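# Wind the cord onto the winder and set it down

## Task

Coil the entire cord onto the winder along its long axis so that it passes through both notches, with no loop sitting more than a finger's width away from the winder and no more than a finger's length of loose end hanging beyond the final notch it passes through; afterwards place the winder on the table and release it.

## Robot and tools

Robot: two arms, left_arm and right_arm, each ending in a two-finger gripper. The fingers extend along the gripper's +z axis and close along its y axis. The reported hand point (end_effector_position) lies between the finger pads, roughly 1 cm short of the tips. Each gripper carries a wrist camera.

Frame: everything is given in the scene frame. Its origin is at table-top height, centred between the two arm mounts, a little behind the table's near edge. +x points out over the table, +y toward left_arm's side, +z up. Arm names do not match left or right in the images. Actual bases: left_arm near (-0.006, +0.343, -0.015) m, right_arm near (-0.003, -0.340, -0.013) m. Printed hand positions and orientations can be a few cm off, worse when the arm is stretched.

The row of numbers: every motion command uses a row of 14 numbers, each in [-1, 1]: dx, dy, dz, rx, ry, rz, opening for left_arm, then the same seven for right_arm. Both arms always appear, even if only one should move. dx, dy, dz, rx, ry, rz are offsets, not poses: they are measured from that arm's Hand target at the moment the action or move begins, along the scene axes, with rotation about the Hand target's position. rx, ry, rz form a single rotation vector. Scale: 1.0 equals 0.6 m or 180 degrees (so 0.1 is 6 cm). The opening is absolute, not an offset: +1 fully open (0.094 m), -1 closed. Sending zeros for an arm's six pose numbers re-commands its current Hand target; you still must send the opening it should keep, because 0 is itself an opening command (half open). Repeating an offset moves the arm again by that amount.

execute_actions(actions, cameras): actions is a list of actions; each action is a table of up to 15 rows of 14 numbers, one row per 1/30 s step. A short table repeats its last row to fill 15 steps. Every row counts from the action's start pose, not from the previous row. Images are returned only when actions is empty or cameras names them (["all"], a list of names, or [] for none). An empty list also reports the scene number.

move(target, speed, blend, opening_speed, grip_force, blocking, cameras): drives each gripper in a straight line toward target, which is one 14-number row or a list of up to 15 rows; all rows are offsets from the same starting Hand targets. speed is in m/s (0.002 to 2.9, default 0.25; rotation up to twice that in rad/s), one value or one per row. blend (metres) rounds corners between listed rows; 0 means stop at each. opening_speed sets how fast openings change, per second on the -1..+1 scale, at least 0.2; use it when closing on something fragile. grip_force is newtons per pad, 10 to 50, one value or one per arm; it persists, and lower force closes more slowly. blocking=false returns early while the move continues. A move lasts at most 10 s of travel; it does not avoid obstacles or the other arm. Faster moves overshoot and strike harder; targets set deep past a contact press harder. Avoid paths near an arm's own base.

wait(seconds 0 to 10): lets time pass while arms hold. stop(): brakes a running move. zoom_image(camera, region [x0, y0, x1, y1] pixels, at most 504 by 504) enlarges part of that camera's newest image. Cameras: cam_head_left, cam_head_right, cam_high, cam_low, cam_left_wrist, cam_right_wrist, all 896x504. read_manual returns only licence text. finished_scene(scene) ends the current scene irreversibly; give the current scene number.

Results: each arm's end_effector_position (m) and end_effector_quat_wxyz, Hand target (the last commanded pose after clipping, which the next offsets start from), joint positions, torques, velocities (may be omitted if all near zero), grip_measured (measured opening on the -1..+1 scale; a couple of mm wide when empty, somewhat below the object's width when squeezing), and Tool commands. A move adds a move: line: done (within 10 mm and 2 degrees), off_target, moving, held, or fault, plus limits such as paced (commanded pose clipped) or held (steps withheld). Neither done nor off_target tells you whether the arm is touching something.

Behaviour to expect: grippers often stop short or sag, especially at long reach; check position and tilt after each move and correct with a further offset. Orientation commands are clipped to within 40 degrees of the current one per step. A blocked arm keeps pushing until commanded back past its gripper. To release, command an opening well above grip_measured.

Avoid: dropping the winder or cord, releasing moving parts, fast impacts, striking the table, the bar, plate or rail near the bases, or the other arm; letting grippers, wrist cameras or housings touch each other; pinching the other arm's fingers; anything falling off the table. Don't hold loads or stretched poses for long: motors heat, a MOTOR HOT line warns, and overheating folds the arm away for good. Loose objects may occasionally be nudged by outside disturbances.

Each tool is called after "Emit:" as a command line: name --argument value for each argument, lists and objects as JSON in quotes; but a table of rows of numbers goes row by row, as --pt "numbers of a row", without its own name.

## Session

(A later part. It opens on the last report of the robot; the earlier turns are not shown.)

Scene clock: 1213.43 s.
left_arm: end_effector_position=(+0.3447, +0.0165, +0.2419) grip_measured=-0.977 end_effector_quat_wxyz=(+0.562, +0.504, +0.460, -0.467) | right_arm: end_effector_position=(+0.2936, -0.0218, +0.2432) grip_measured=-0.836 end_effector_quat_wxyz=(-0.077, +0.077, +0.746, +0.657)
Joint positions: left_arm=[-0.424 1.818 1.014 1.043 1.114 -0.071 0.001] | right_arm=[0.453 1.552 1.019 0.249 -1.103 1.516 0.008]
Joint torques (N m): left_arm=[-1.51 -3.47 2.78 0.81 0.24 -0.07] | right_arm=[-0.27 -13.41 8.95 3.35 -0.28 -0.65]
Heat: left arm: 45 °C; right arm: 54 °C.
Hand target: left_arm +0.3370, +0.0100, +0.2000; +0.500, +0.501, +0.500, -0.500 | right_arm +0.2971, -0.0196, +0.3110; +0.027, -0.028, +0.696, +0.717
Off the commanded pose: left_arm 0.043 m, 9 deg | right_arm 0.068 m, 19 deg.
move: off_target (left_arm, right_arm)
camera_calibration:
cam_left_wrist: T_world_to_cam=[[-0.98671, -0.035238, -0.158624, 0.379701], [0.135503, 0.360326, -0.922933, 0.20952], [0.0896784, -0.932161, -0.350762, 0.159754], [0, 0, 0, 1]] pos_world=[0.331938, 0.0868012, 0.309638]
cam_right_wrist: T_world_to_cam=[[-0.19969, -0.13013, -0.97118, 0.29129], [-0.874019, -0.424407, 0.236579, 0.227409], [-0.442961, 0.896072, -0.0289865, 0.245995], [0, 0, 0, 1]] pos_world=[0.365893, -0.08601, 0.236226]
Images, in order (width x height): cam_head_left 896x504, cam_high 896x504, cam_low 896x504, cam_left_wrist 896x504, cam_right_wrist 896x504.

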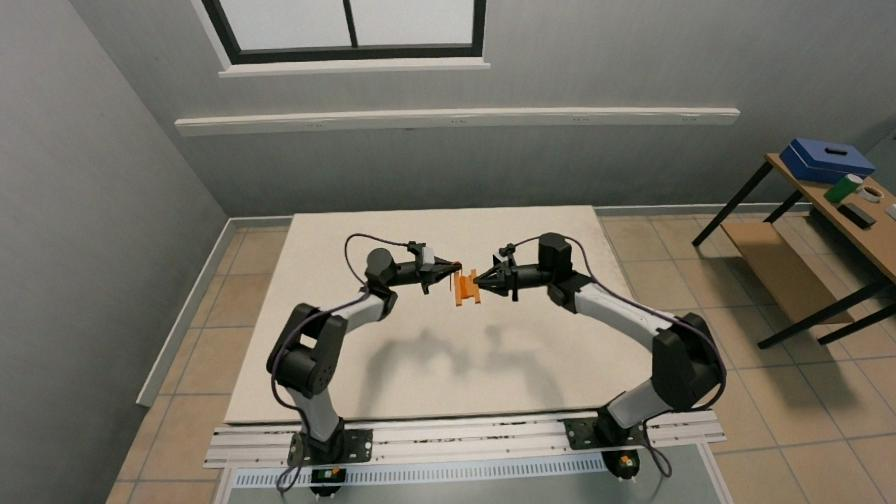

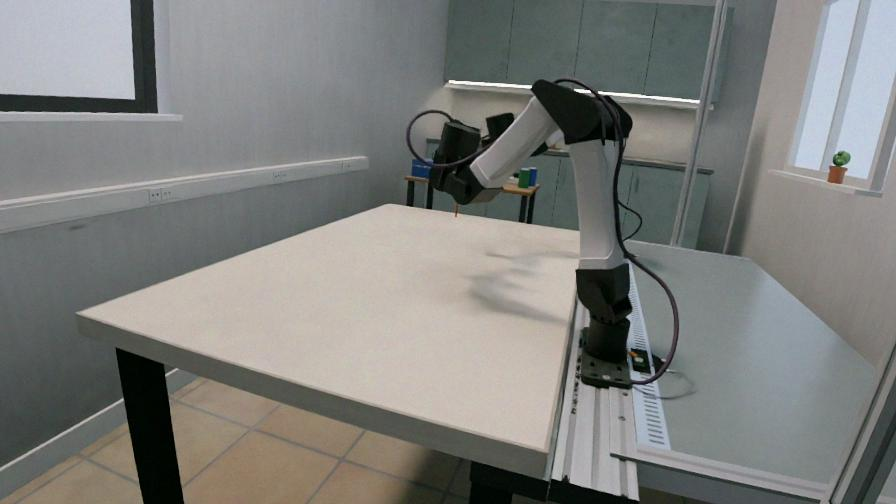

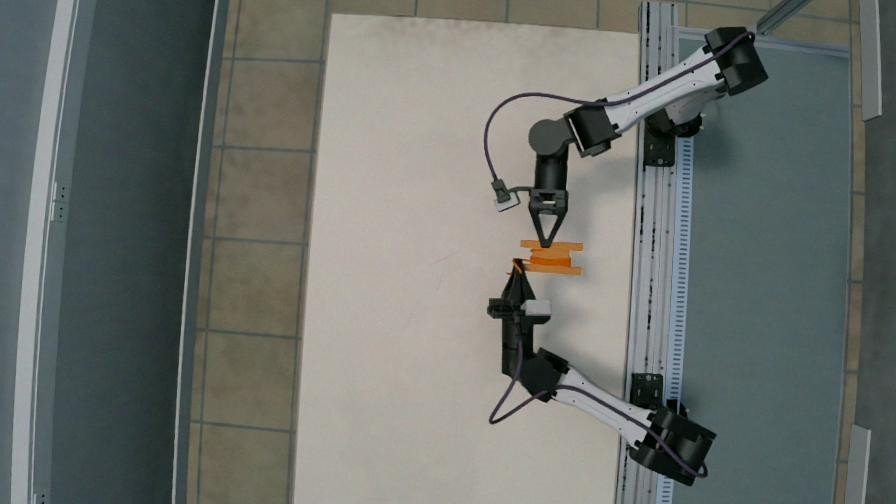

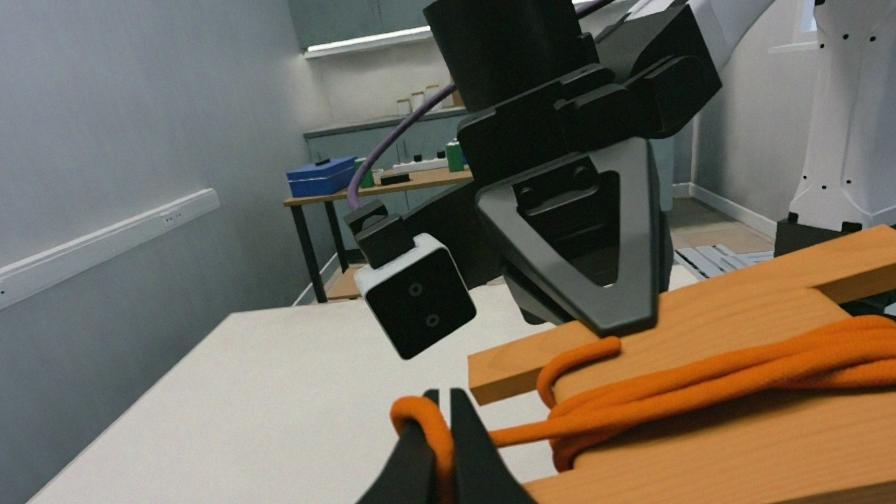

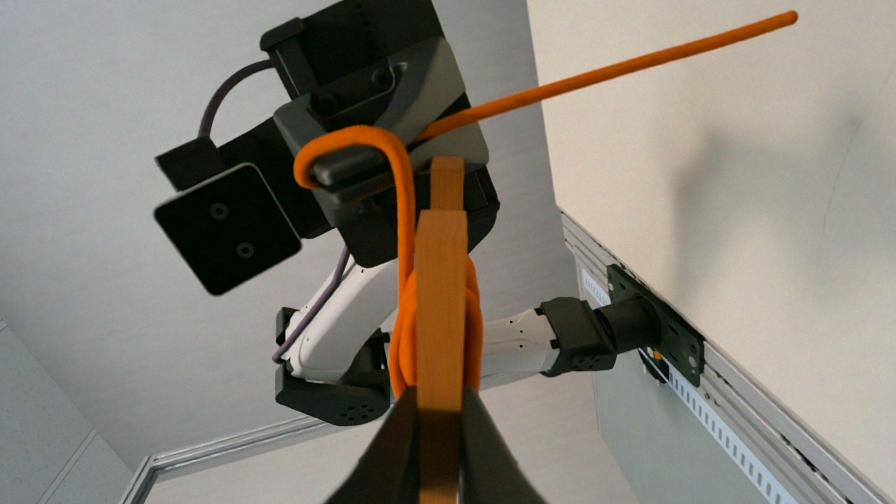

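Emit:
move --target '[0.03, 0.0, 0.17, 0, 0, 0, -1.0, 0, 0, 0, 0, 0, 0, -0.93]' --speed 0.1 --cameras '["cam_low", "cam_left_wrist", "cam_right_wrist", "cam_head_left"]'

Emit:
zoom_image --camera "cam_low" --region '[480, 220, 600, 310]'

Emit:
zoom_image --camera "cam_head_left" --region '[420, 230, 510, 320]'

Scene clock: 1273.60 s.
left_arm: end_effector_position=(+0.3620, +0.0091, +0.2878) grip_measured=-0.977 end_effector_quat_wxyz=(+0.496, +0.489, +0.511, -0.503) | right_arm: end_effector_position=(+0.3023, -0.0213, +0.2709) grip_measured=-0.836 end_effector_quat_wxyz=(-0.016, +0.029, +0.722, +0.691)
Joint positions: left_arm=[-0.413 1.781 1.271 0.595 1.164 -0.1 0.001] | right_arm=[0.447 1.552 1.019 0.436 -1.096 1.528 0.008]
Joint torques (N m): left_arm=[-0.1 -8.85 7.56 1.27 0.05 0.21] | right_arm=[0.35 -10.71 8.66 2.44 -0.23 -0.19]
Heat: left arm: 42 °C; right arm: 62 °C.
Hand target: left_arm +0.3549, +0.0099, +0.3020; +0.500, +0.501, +0.500, -0.500 | right_arm +0.2970, -0.0195, +0.3111; +0.027, -0.028, +0.696, +0.717
Off the commanded pose: left_arm 0.016 m, 2 deg | right_arm 0.041 m, 9 deg.
move: off_target (left_arm, right_arm)
camera_calibration:
cam_left_wrist: T_world_to_cam=[[-0.999948, 0.00529435, 0.00872963, 0.360034], [-0.00571636, 0.418122, -0.908373, 0.29861], [-0.0084593, -0.908375, -0.41807, 0.222039], [0, 0, 0, 1]] pos_world=[0.363601, 0.0749336, 0.360934]
cam_right_wrist: T_world_to_cam=[[-0.0466743, -0.0480685, -0.997753, 0.282554], [-0.904352, -0.422165, 0.0626436, 0.284925], [-0.424228, 0.905244, -0.0237666, 0.243299], [0, 0, 0, 1]] pos_world=[0.374075, -0.086378, 0.269852]
Images, in order (width x height): cam_head_left 896x504, cam_low 896x504, cam_left_wrist 896x504, cam_right_wrist 896x504.

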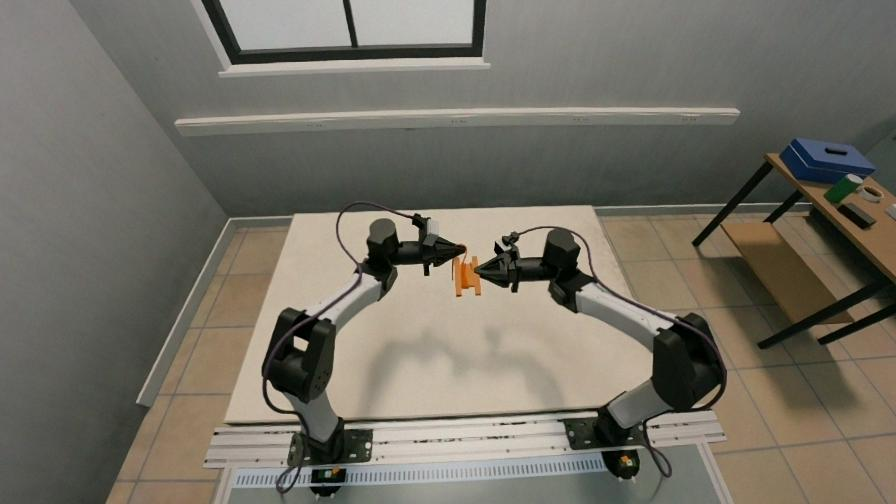

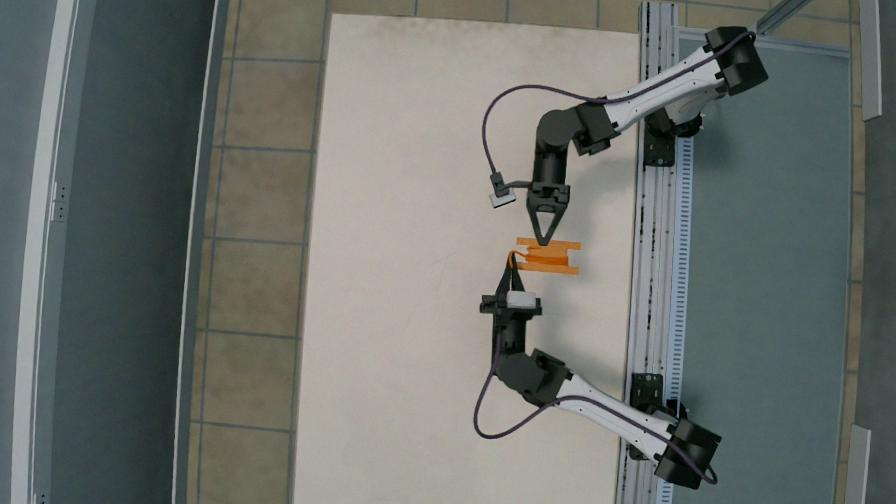

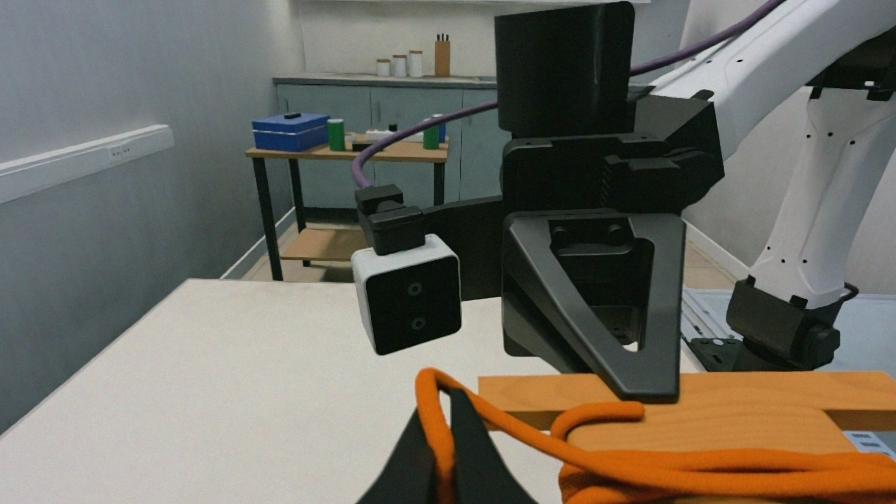

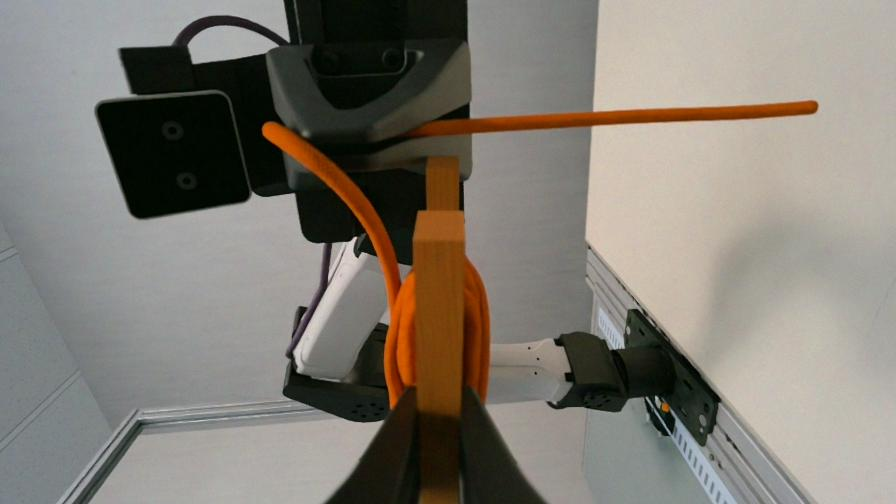

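Scaled by 4.200 from the camera's 896x504 image, which has a finer 1280x720 frame.

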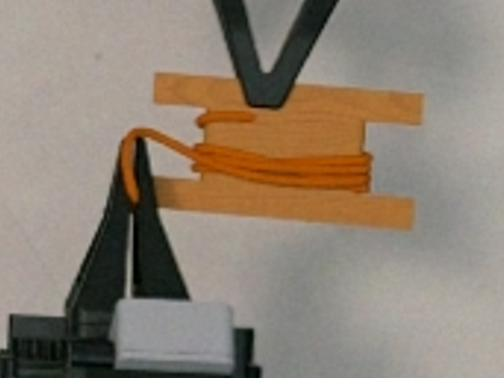

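Scaled by 5.600 from the camera's 896x504 image, which has a finer 1280x720 frame.

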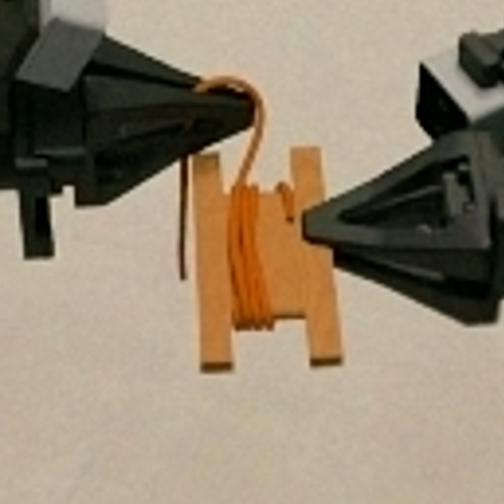

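Emit:
move --pt "0.0452 0 -0.0667 0 0 0 -1.0 0 0 -0.025 0 0 0 -0.93" --pt "0.0218 0 -0.1133 0 0 0 -1.0 0 0 -0.025 0 0 0 -0.93" --pt "-0.0248 0 -0.1333 0 0 0 -1.0 0 0 -0.025 0 0 0 -0.93" --speed 0.1 --blend '[0.01, 0.01, 0]' --cameras '["cam_low", "cam_left_wrist", "cam_right_wrist", "cam_head_left"]'

Emit:
zoom_image --camera "cam_low" --region '[480, 220, 600, 310]'

Emit:
zoom_image --camera "cam_head_left" --region '[420, 230, 510, 320]'

Scene clock: 1337.63 s.
left_arm: end_effector_position=(+0.3416, +0.0079, +0.2045) grip_measured=-0.977 end_effector_quat_wxyz=(+0.474, +0.496, +0.517, -0.512) | right_arm: end_effector_position=(+0.3020, -0.0215, +0.2830) grip_measured=-0.836 end_effector_quat_wxyz=(+0.016, -0.003, +0.707, +0.707)
Joint positions: left_arm=[-0.437 1.859 1.045 0.839 1.176 -0.074 0.001] | right_arm=[0.447 1.552 1.006 0.549 -1.097 1.527 0.008]
Joint torques (N m): left_arm=[0.17 -9.52 5 2.05 -0.27 0.08] | right_arm=[0.2 -8.31 6.71 1.97 -0.16 -0.1]
Heat: left arm: 46 °C; right arm: 63 °C.
Hand target: left_arm +0.3401, +0.0100, +0.2221; +0.500, +0.501, +0.500, -0.500 | right_arm +0.2970, -0.0195, +0.2960; +0.027, -0.028, +0.696, +0.717
Off the commanded pose: left_arm 0.018 m, 4 deg | right_arm 0.014 m, 3 deg.
move: off_target (left_arm, right_arm)
camera_calibration:
cam_left_wrist: T_world_to_cam=[[-0.998484, 0.0384191, 0.039404, 0.333333], [-0.0185072, 0.43989, -0.897861, 0.225357], [-0.0518284, -0.89723, -0.438512, 0.204767], [0, 0, 0, 1]] pos_world=[0.347611, 0.0717845, 0.278997]
cam_right_wrist: T_world_to_cam=[[0.0437142, -0.00409243, -0.999036, 0.268673], [-0.905209, -0.423275, -0.0378748, 0.312587], [-0.422712, 0.905992, -0.0222076, 0.242688], [0, 0, 0, 1]] pos_world=[0.373799, -0.0864635, 0.285642]
Images, in order (width x height): cam_head_left 896x504, cam_low 896x504, cam_left_wrist 896x504, cam_right_wrist 896x504.

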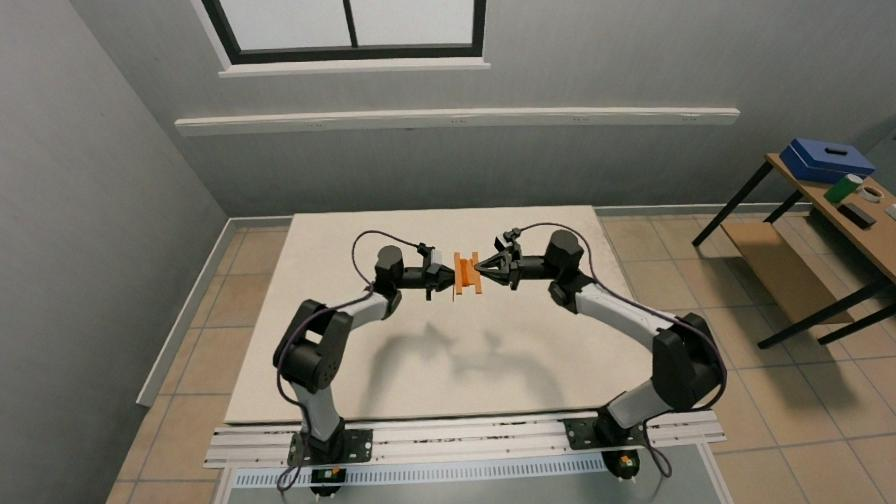

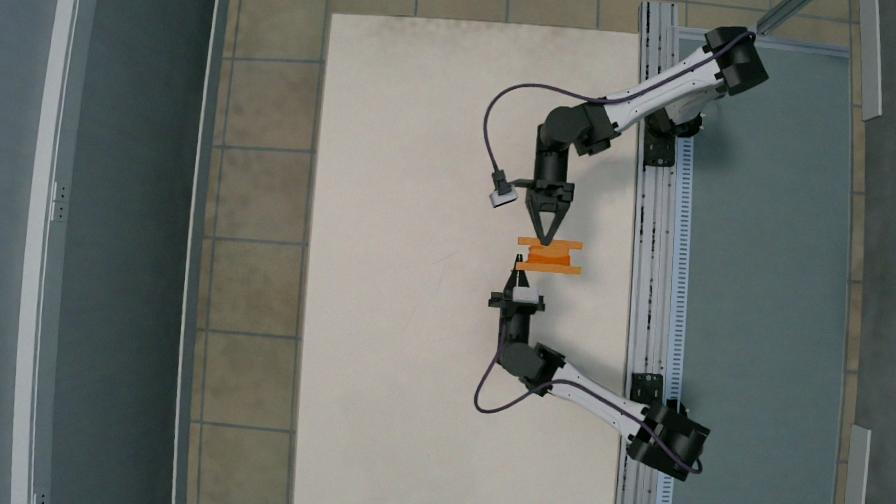

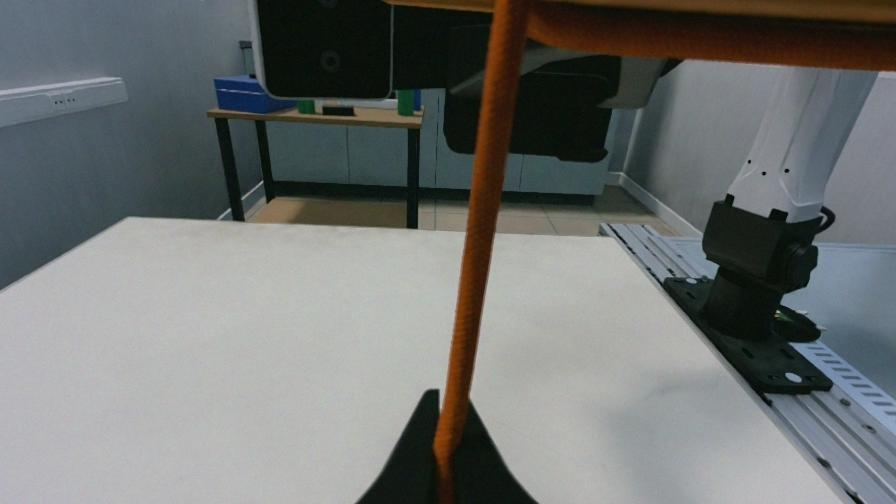

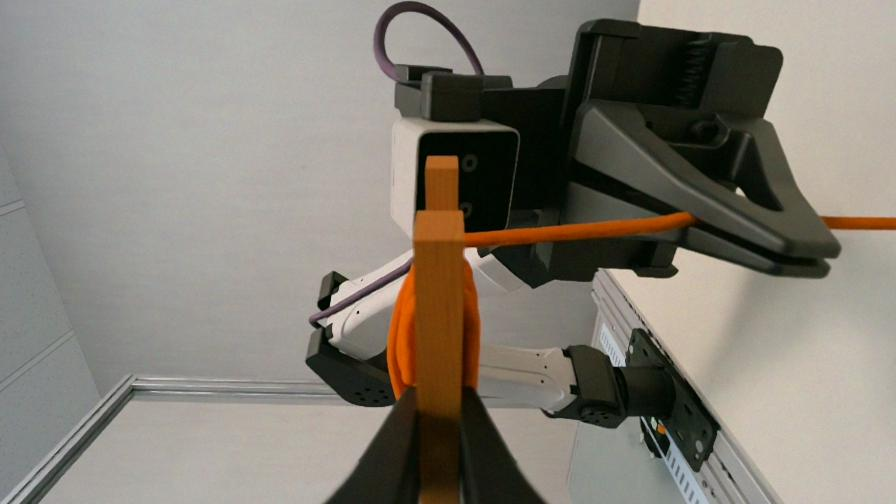

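Scaled by 4.200 from the camera's 896x504 image, which has a finer 1280x720 frame.

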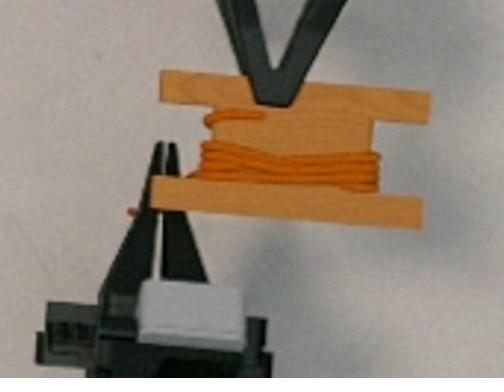

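Scaled by 5.600 from the camera's 896x504 image, which has a finer 1280x720 frame.

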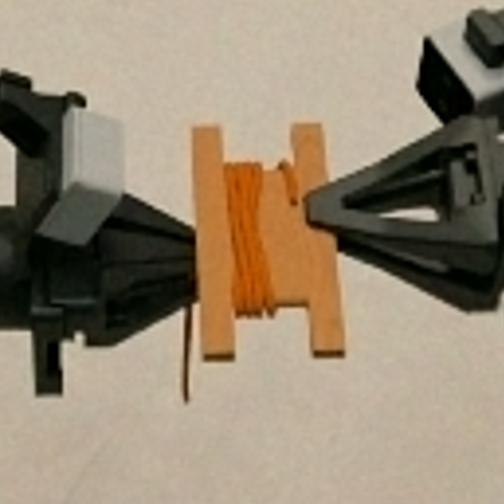

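Emit:
move --pt "0 0 0 0 0 0 -0.2 0 0 0 0 0 0 -0.93" --pt "0 0 -0.12 0 0 0 -0.2 0 0 0 0 0 0 -0.93" --speed 0.12 --cameras '["cam_low", "cam_left_wrist", "cam_right_wrist", "cam_head_left", "cam_high"]'

Emit:
zoom_image --camera "cam_low" --region '[480, 220, 600, 310]'

Emit:
zoom_image --camera "cam_head_left" --region '[420, 230, 510, 340]'

Scene clock: 1403.53 s.
left_arm: end_effector_position=(+0.3382, +0.0115, +0.1518) grip_measured=-0.202 end_effector_quat_wxyz=(+0.491, +0.503, +0.503, -0.503) | right_arm: end_effector_position=(+0.3018, -0.0215, +0.2854) grip_measured=-0.836 end_effector_quat_wxyz=(+0.021, -0.008, +0.704, +0.710)
Joint positions: left_arm=[-0.437 1.994 0.945 1.108 1.169 -0.058 0.037] | right_arm=[0.447 1.552 1.006 0.565 -1.099 1.527 0.008]
Joint torques (N m): left_arm=[-0.34 -5.89 4.67 2.14 -0.28 -0.06] | right_arm=[0.08 -8.13 6.5 1.77 -0.16 -0.11]
Heat: left arm: 50 °C; right arm: 58 °C.
Hand target: left_arm +0.3401, +0.0100, +0.1500; +0.500, +0.501, +0.500, -0.500 | right_arm +0.2970, -0.0195, +0.2961; +0.027, -0.028, +0.696, +0.717
Off the commanded pose: left_arm 0.003 m, 1 deg | right_arm 0.012 m, 3 deg.
move: off_target (right_arm)
camera_calibration:
cam_left_wrist: T_world_to_cam=[[-0.999402, 0.0333764, -0.00905546, 0.339685], [0.0224509, 0.426997, -0.903974, 0.163594], [-0.0263047, -0.903637, -0.427491, 0.174502], [0, 0, 0, 1]] pos_world=[0.340399, 0.0764946, 0.225559]
cam_right_wrist: T_world_to_cam=[[0.0578199, 0.00284225, -0.998323, 0.266795], [-0.904121, -0.423905, -0.0535709, 0.316693], [-0.423346, 0.905702, -0.0219404, 0.242757], [0, 0, 0, 1]] pos_world=[0.373673, -0.0863766, 0.288639]
Images, in order (width x height): cam_head_left 896x504, cam_high 896x504, cam_low 896x504, cam_left_wrist 896x504, cam_right_wrist 896x504.

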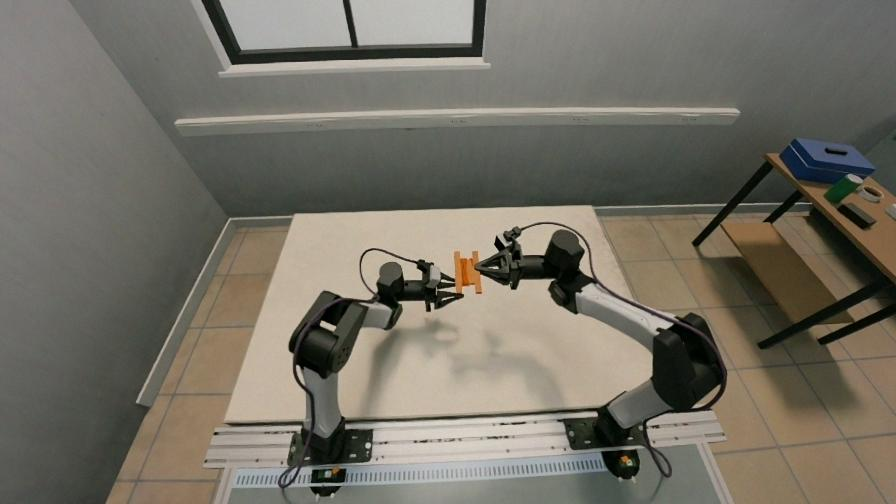

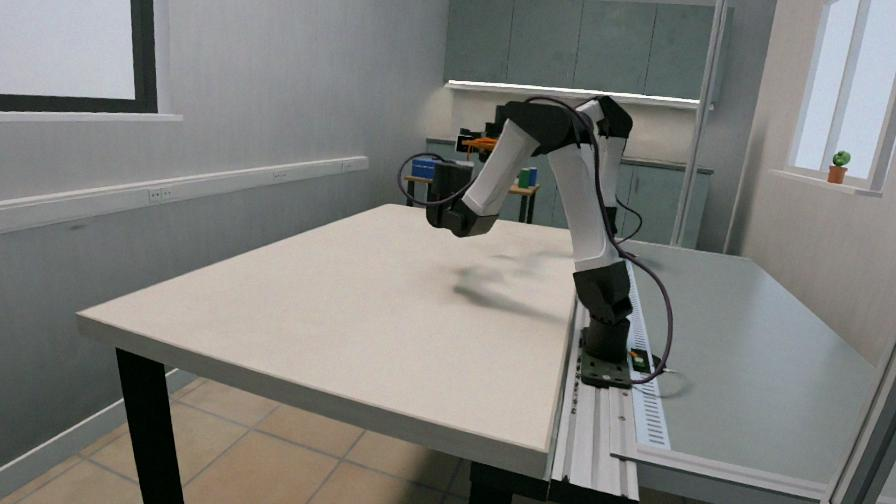

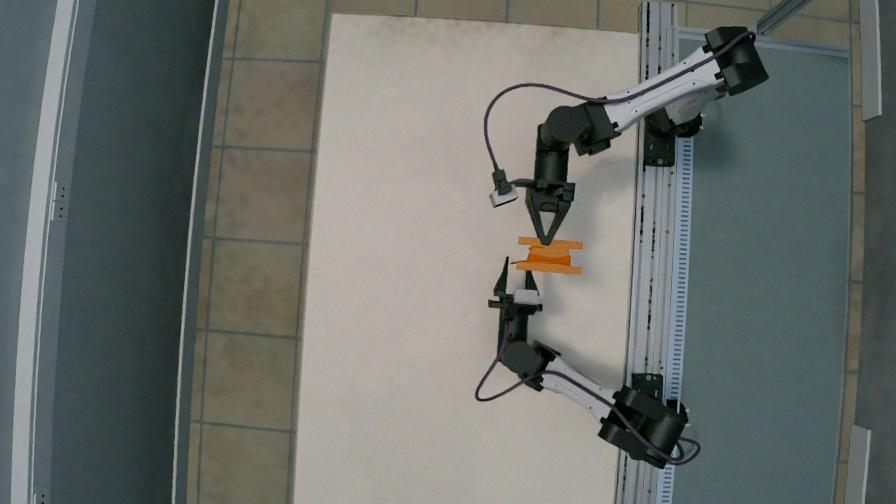

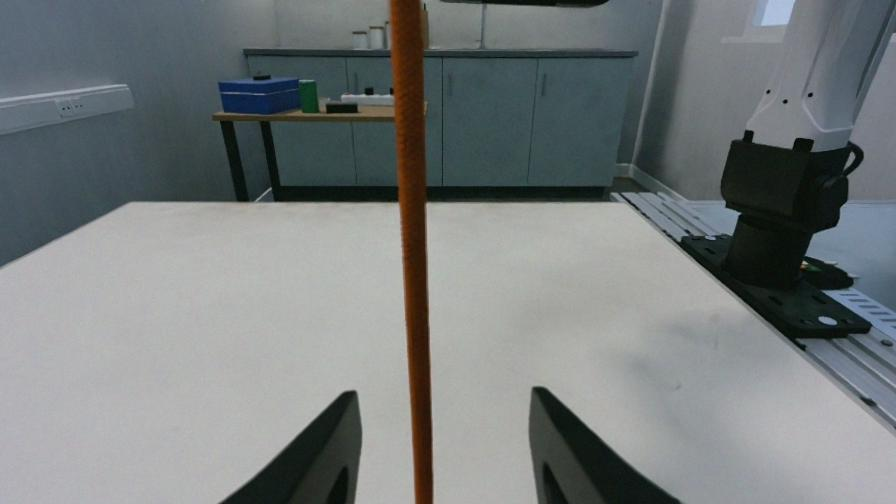

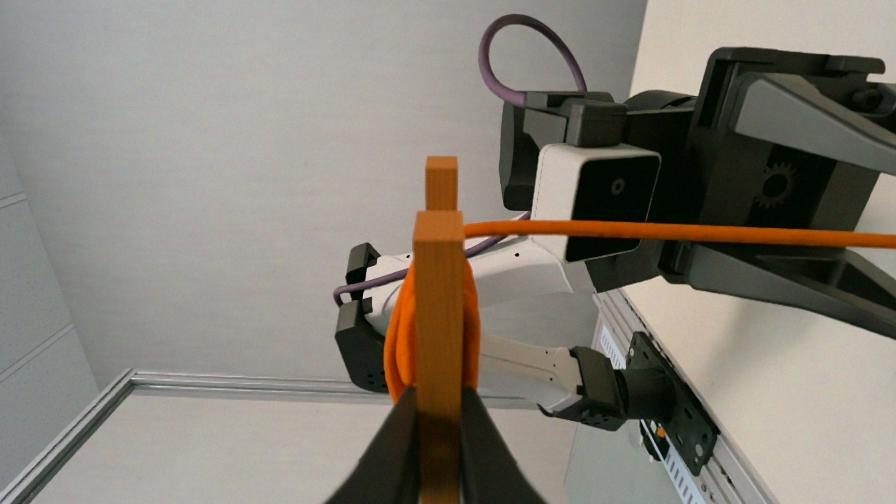

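Scaled by 4.200 from the camera's 896x504 image, which has a finer 1280x720 frame.

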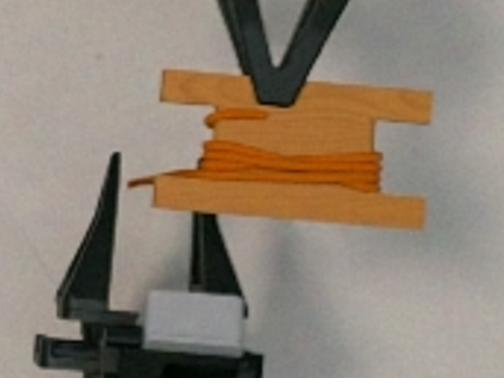

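Scaled by 4.582 from the camera's 896x504 image, which has a finer 1280x720 frame.

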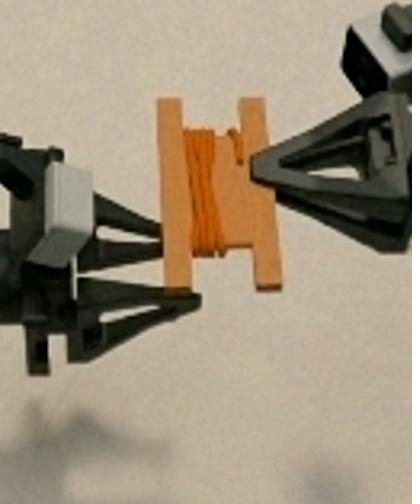

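Emit:
execute_actions --actions '[]' --cameras '["cam_left_wrist","cam_low","cam_high","cam_head_left"]'

Scene clock: 1432.13 s.
left_arm: end_effector_position=(+0.3382, +0.0115, +0.1518) grip_measured=-0.202 end_effector_quat_wxyz=(+0.492, +0.503, +0.502, -0.503) | right_arm: end_effector_position=(+0.3018, -0.0215, +0.2854) grip_measured=-0.836 end_effector_quat_wxyz=(+0.021, -0.008, +0.704, +0.710)
Joint positions: left_arm=[-0.437 1.994 0.945 1.109 1.169 -0.058 0.037] | right_arm=[0.447 1.552 1.006 0.565 -1.099 1.527 0.008]
Joint velocities: within noise
Joint torques (N m): left_arm=[-0.35 -5.83 4.68 2.14 -0.28 -0.07] | right_arm=[0.23 -8.13 6.64 1.86 -0.17 -0.07]
Heat: left arm: 47 °C; right arm: 54 °C.
Hand target: left_arm +0.3401, +0.0100, +0.1500; +0.500, +0.501, +0.500, -0.500 | right_arm +0.2970, -0.0195, +0.2961; +0.027, -0.028, +0.696, +0.717
Tool commands: left_gripper/opening=-0.2 right_gripper/opening=-0.93
Off the commanded pose: left_arm 0.003 m, 1 deg | right_arm 0.012 m, 3 deg.
camera_calibration:
cam_left_wrist: T_world_to_cam=[[-0.999398, 0.0334115, -0.0093746, 0.339654], [0.0227486, 0.426788, -0.904065, 0.163622], [-0.0262052, -0.903734, -0.427291, 0.174471], [0, 0, 0, 1]] pos_world=[0.340299, 0.0764947, 0.225659]
Images, in order (width x height): cam_head_left 896x504, cam_high 896x504, cam_low 896x504, cam_left_wrist 896x504.

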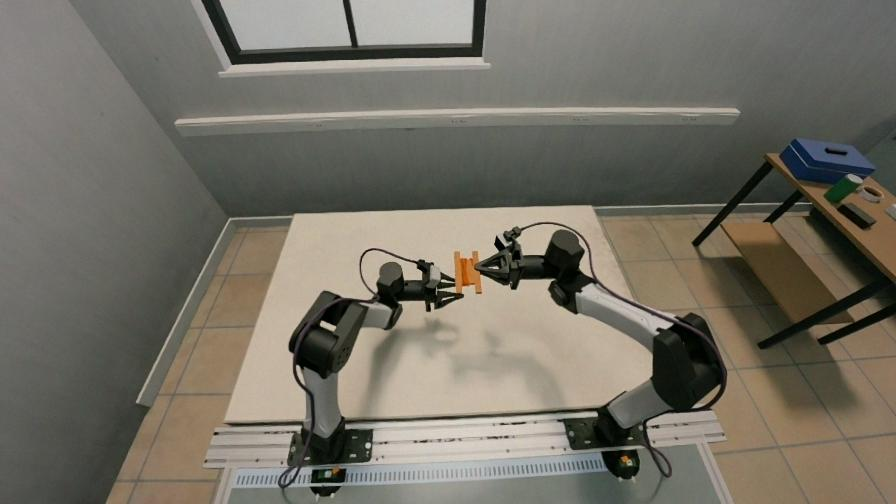

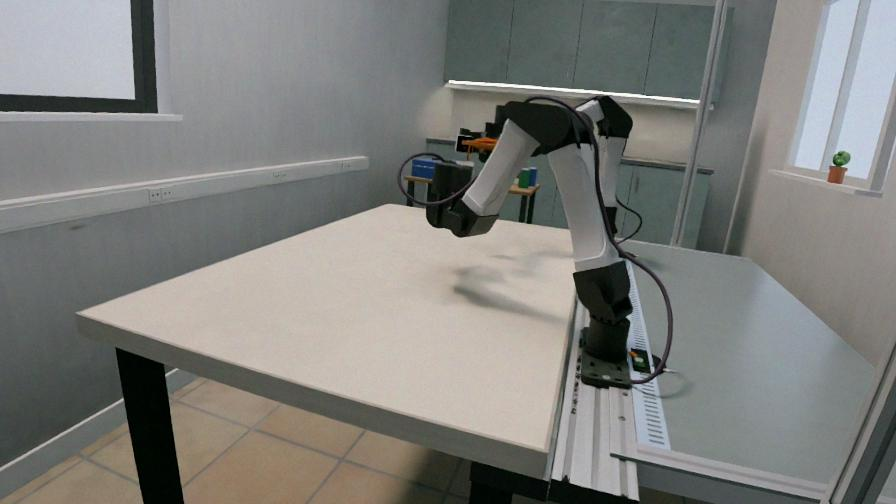

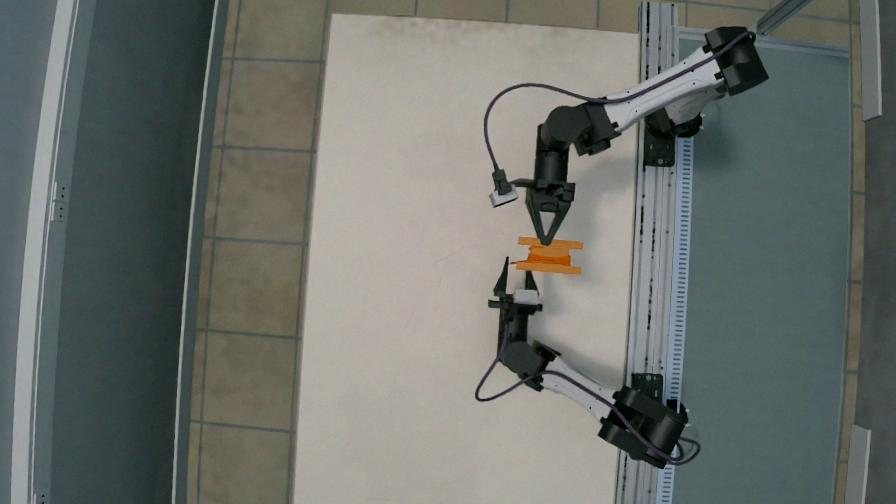

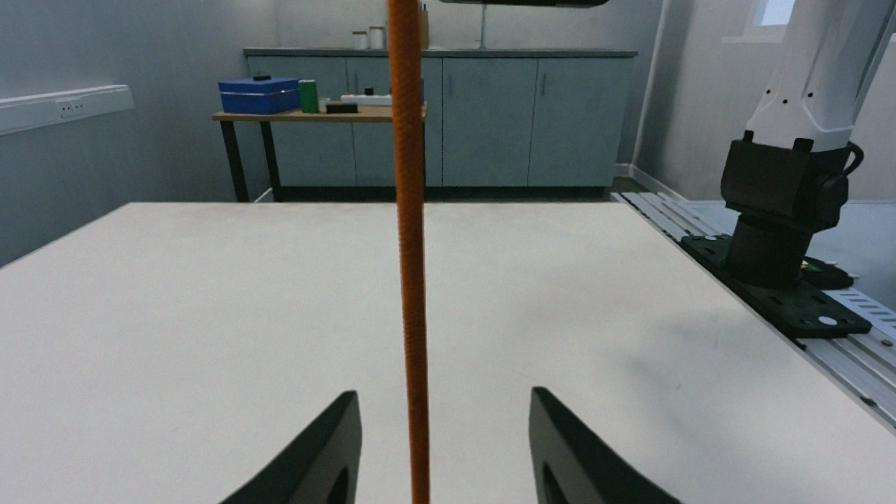

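Emit:
zoom_image --camera "cam_low" --region '[480, 220, 600, 310]'

Emit:
zoom_image --camera "cam_head_left" --region '[400, 230, 520, 320]'

Scaled by 4.200 from the camera's 896x504 image, which has a finer 1280x720 frame.

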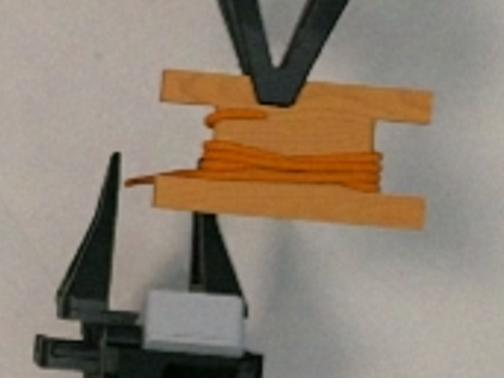

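Scaled by 4.200 from the camera's 896x504 image, which has a finer 1280x720 frame.

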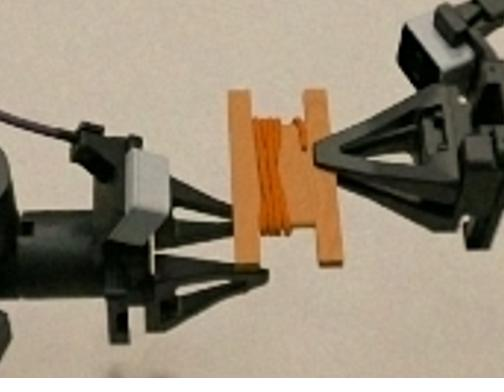

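Emit:
zoom_image --camera "cam_left_wrist" --region '[300, 380, 580, 504]'

Emit:
zoom_image --camera "cam_left_wrist" --region '[330, 0, 470, 100]'

Scaled by 1.800 from the camera's 896x504 image, which has a finer 1280x720 frame.

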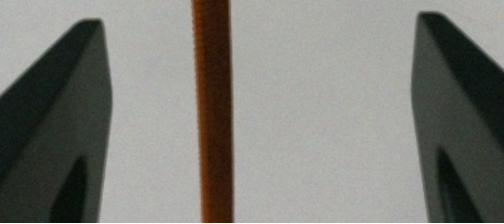

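Scaled by 3.600 from the camera's 896x504 image, which has a finer 1280x720 frame.

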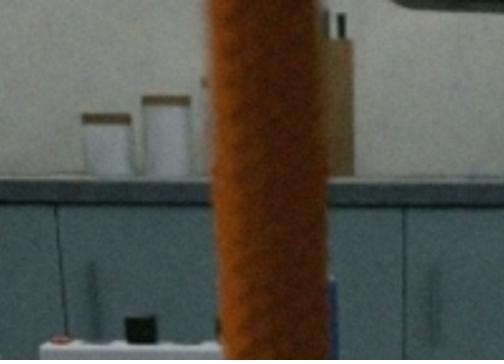

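Emit:
move --target '[0.005, 0.0133, -0.075, 0, 0, 0, -0.2, 0, 0, 0, 0, 0, 0, -0.93]' --speed 0.1 --cameras '["cam_left_wrist", "cam_low"]'

Emit:
zoom_image --camera "cam_low" --region '[480, 220, 600, 310]'

Scene clock: 1498.20 s.
left_arm: end_effector_position=(+0.3411, +0.0150, +0.1060) grip_measured=-0.202 end_effector_quat_wxyz=(+0.493, +0.501, +0.505, -0.501) | right_arm: end_effector_position=(+0.3018, -0.0215, +0.2854) grip_measured=-0.836 end_effector_quat_wxyz=(+0.021, -0.008, +0.704, +0.710)
Joint positions: left_arm=[-0.43 2.142 0.924 1.277 1.169 -0.059 0.037] | right_arm=[0.447 1.552 1.006 0.565 -1.099 1.527 0.008]
Joint torques (N m): left_arm=[0.94 -6.26 4.03 2.17 -0.07 -0.09] | right_arm=[0.23 -8.24 6.45 1.77 -0.17 -0.09]
Heat: left arm: 45 °C; right arm: 52 °C.
Hand target: left_arm +0.3431, +0.0180, +0.1050; +0.500, +0.501, +0.500, -0.500 | right_arm +0.2970, -0.0195, +0.2961; +0.027, -0.028, +0.696, +0.717
Off the commanded pose: left_arm 0.004 m, 1 deg | right_arm 0.012 m, 3 deg.
move: off_target (right_arm)
camera_calibration:
cam_left_wrist: T_world_to_cam=[[-0.999624, 0.0264889, -0.00710887, 0.34193], [0.0177605, 0.427696, -0.903748, 0.122237], [-0.0208989, -0.903534, -0.428006, 0.156431], [0, 0, 0, 1]] pos_world=[0.342899, 0.0800034, 0.179856]
Images, in order (width x height): cam_low 896x504, cam_left_wrist 896x504.

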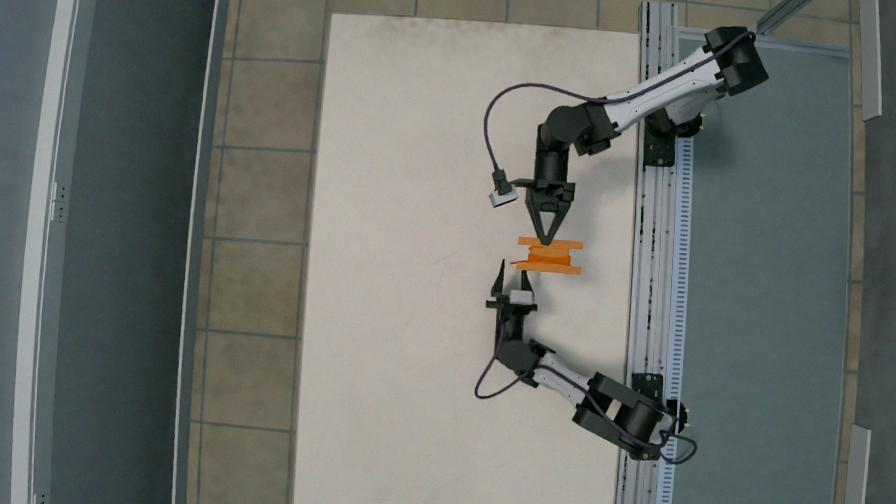

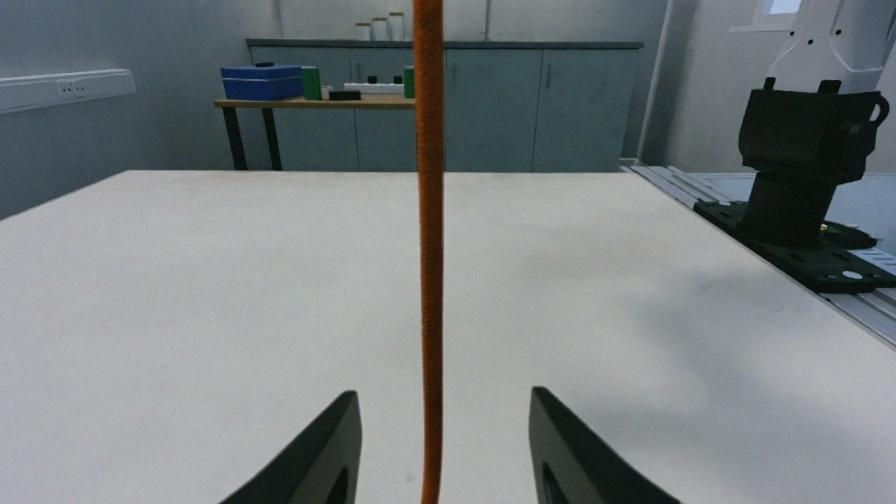

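Scaled by 4.200 from the camera's 896x504 image, which has a finer 1280x720 frame.

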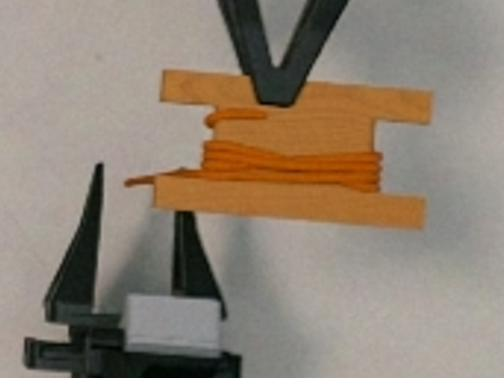

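Emit:
zoom_image --camera "cam_left_wrist" --region '[340, 380, 560, 504]'

Scaled by 2.291 from the camera's 896x504 image, which has a finer 1280x720 frame.

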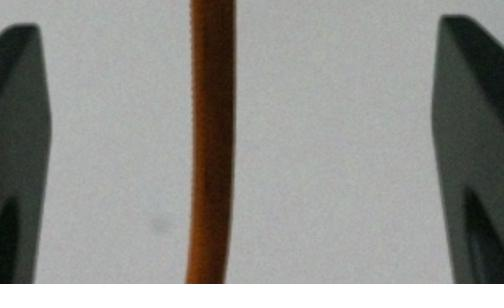

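Emit:
move --target '[0.002, 0.003, -0.05, 0, 0, 0, -0.2, 0, 0, 0, 0, 0, 0, -0.93]' --speed 0.1 --cameras '["cam_left_wrist"]'

Emit:
zoom_image --camera "cam_left_wrist" --region '[340, 380, 560, 504]'

Scene clock: 1537.00 s.
left_arm: end_effector_position=(+0.3414, +0.0170, +0.0732) grip_measured=-0.202 end_effector_quat_wxyz=(+0.490, +0.499, +0.509, -0.502) | right_arm: end_effector_position=(+0.3018, -0.0215, +0.2854) grip_measured=-0.836 end_effector_quat_wxyz=(+0.021, -0.008, +0.704, +0.710)
Joint positions: left_arm=[-0.428 2.253 0.924 1.377 1.169 -0.059 0.037] | right_arm=[0.447 1.552 1.006 0.565 -1.099 1.527 0.008]
Joint torques (N m): left_arm=[0.99 -6.57 4.21 2.2 -0.03 -0.07] | right_arm=[0.42 -8.28 6.76 1.87 -0.17 -0.08]
Heat: left arm: 46 °C; right arm: 51 °C.
Hand target: left_arm +0.3442, +0.0197, +0.0749; +0.500, +0.501, +0.500, -0.500 | right_arm +0.2970, -0.0195, +0.2961; +0.027, -0.028, +0.696, +0.717
Off the commanded pose: left_arm 0.004 m, 2 deg | right_arm 0.012 m, 3 deg.
move: off_target (right_arm)
camera_calibration:
cam_left_wrist: T_world_to_cam=[[-0.99971, 0.023899, 0.00283278, 0.341332], [0.00775843, 0.431467, -0.902095, 0.0949973], [-0.0227814, -0.901812, -0.431528, 0.145098], [0, 0, 0, 1]] pos_world=[0.343801, 0.0817058, 0.147344]
Images, in order (width x height): cam_left_wrist 896x504.

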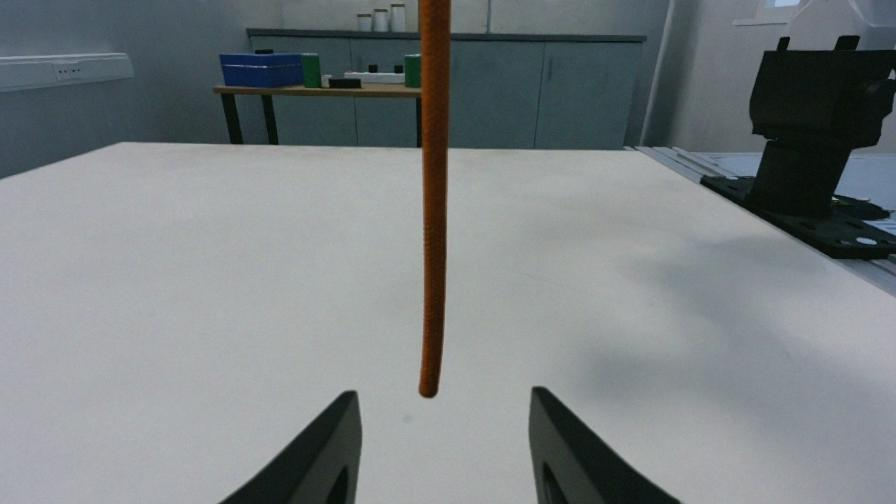

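Scaled by 2.291 from the camera's 896x504 image, which has a finer 1280x720 frame.

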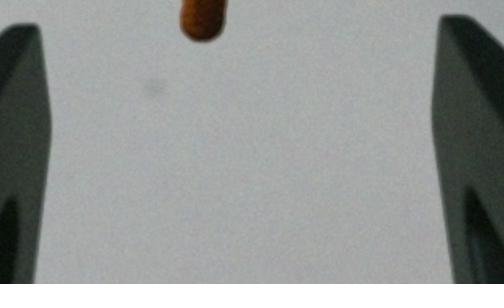

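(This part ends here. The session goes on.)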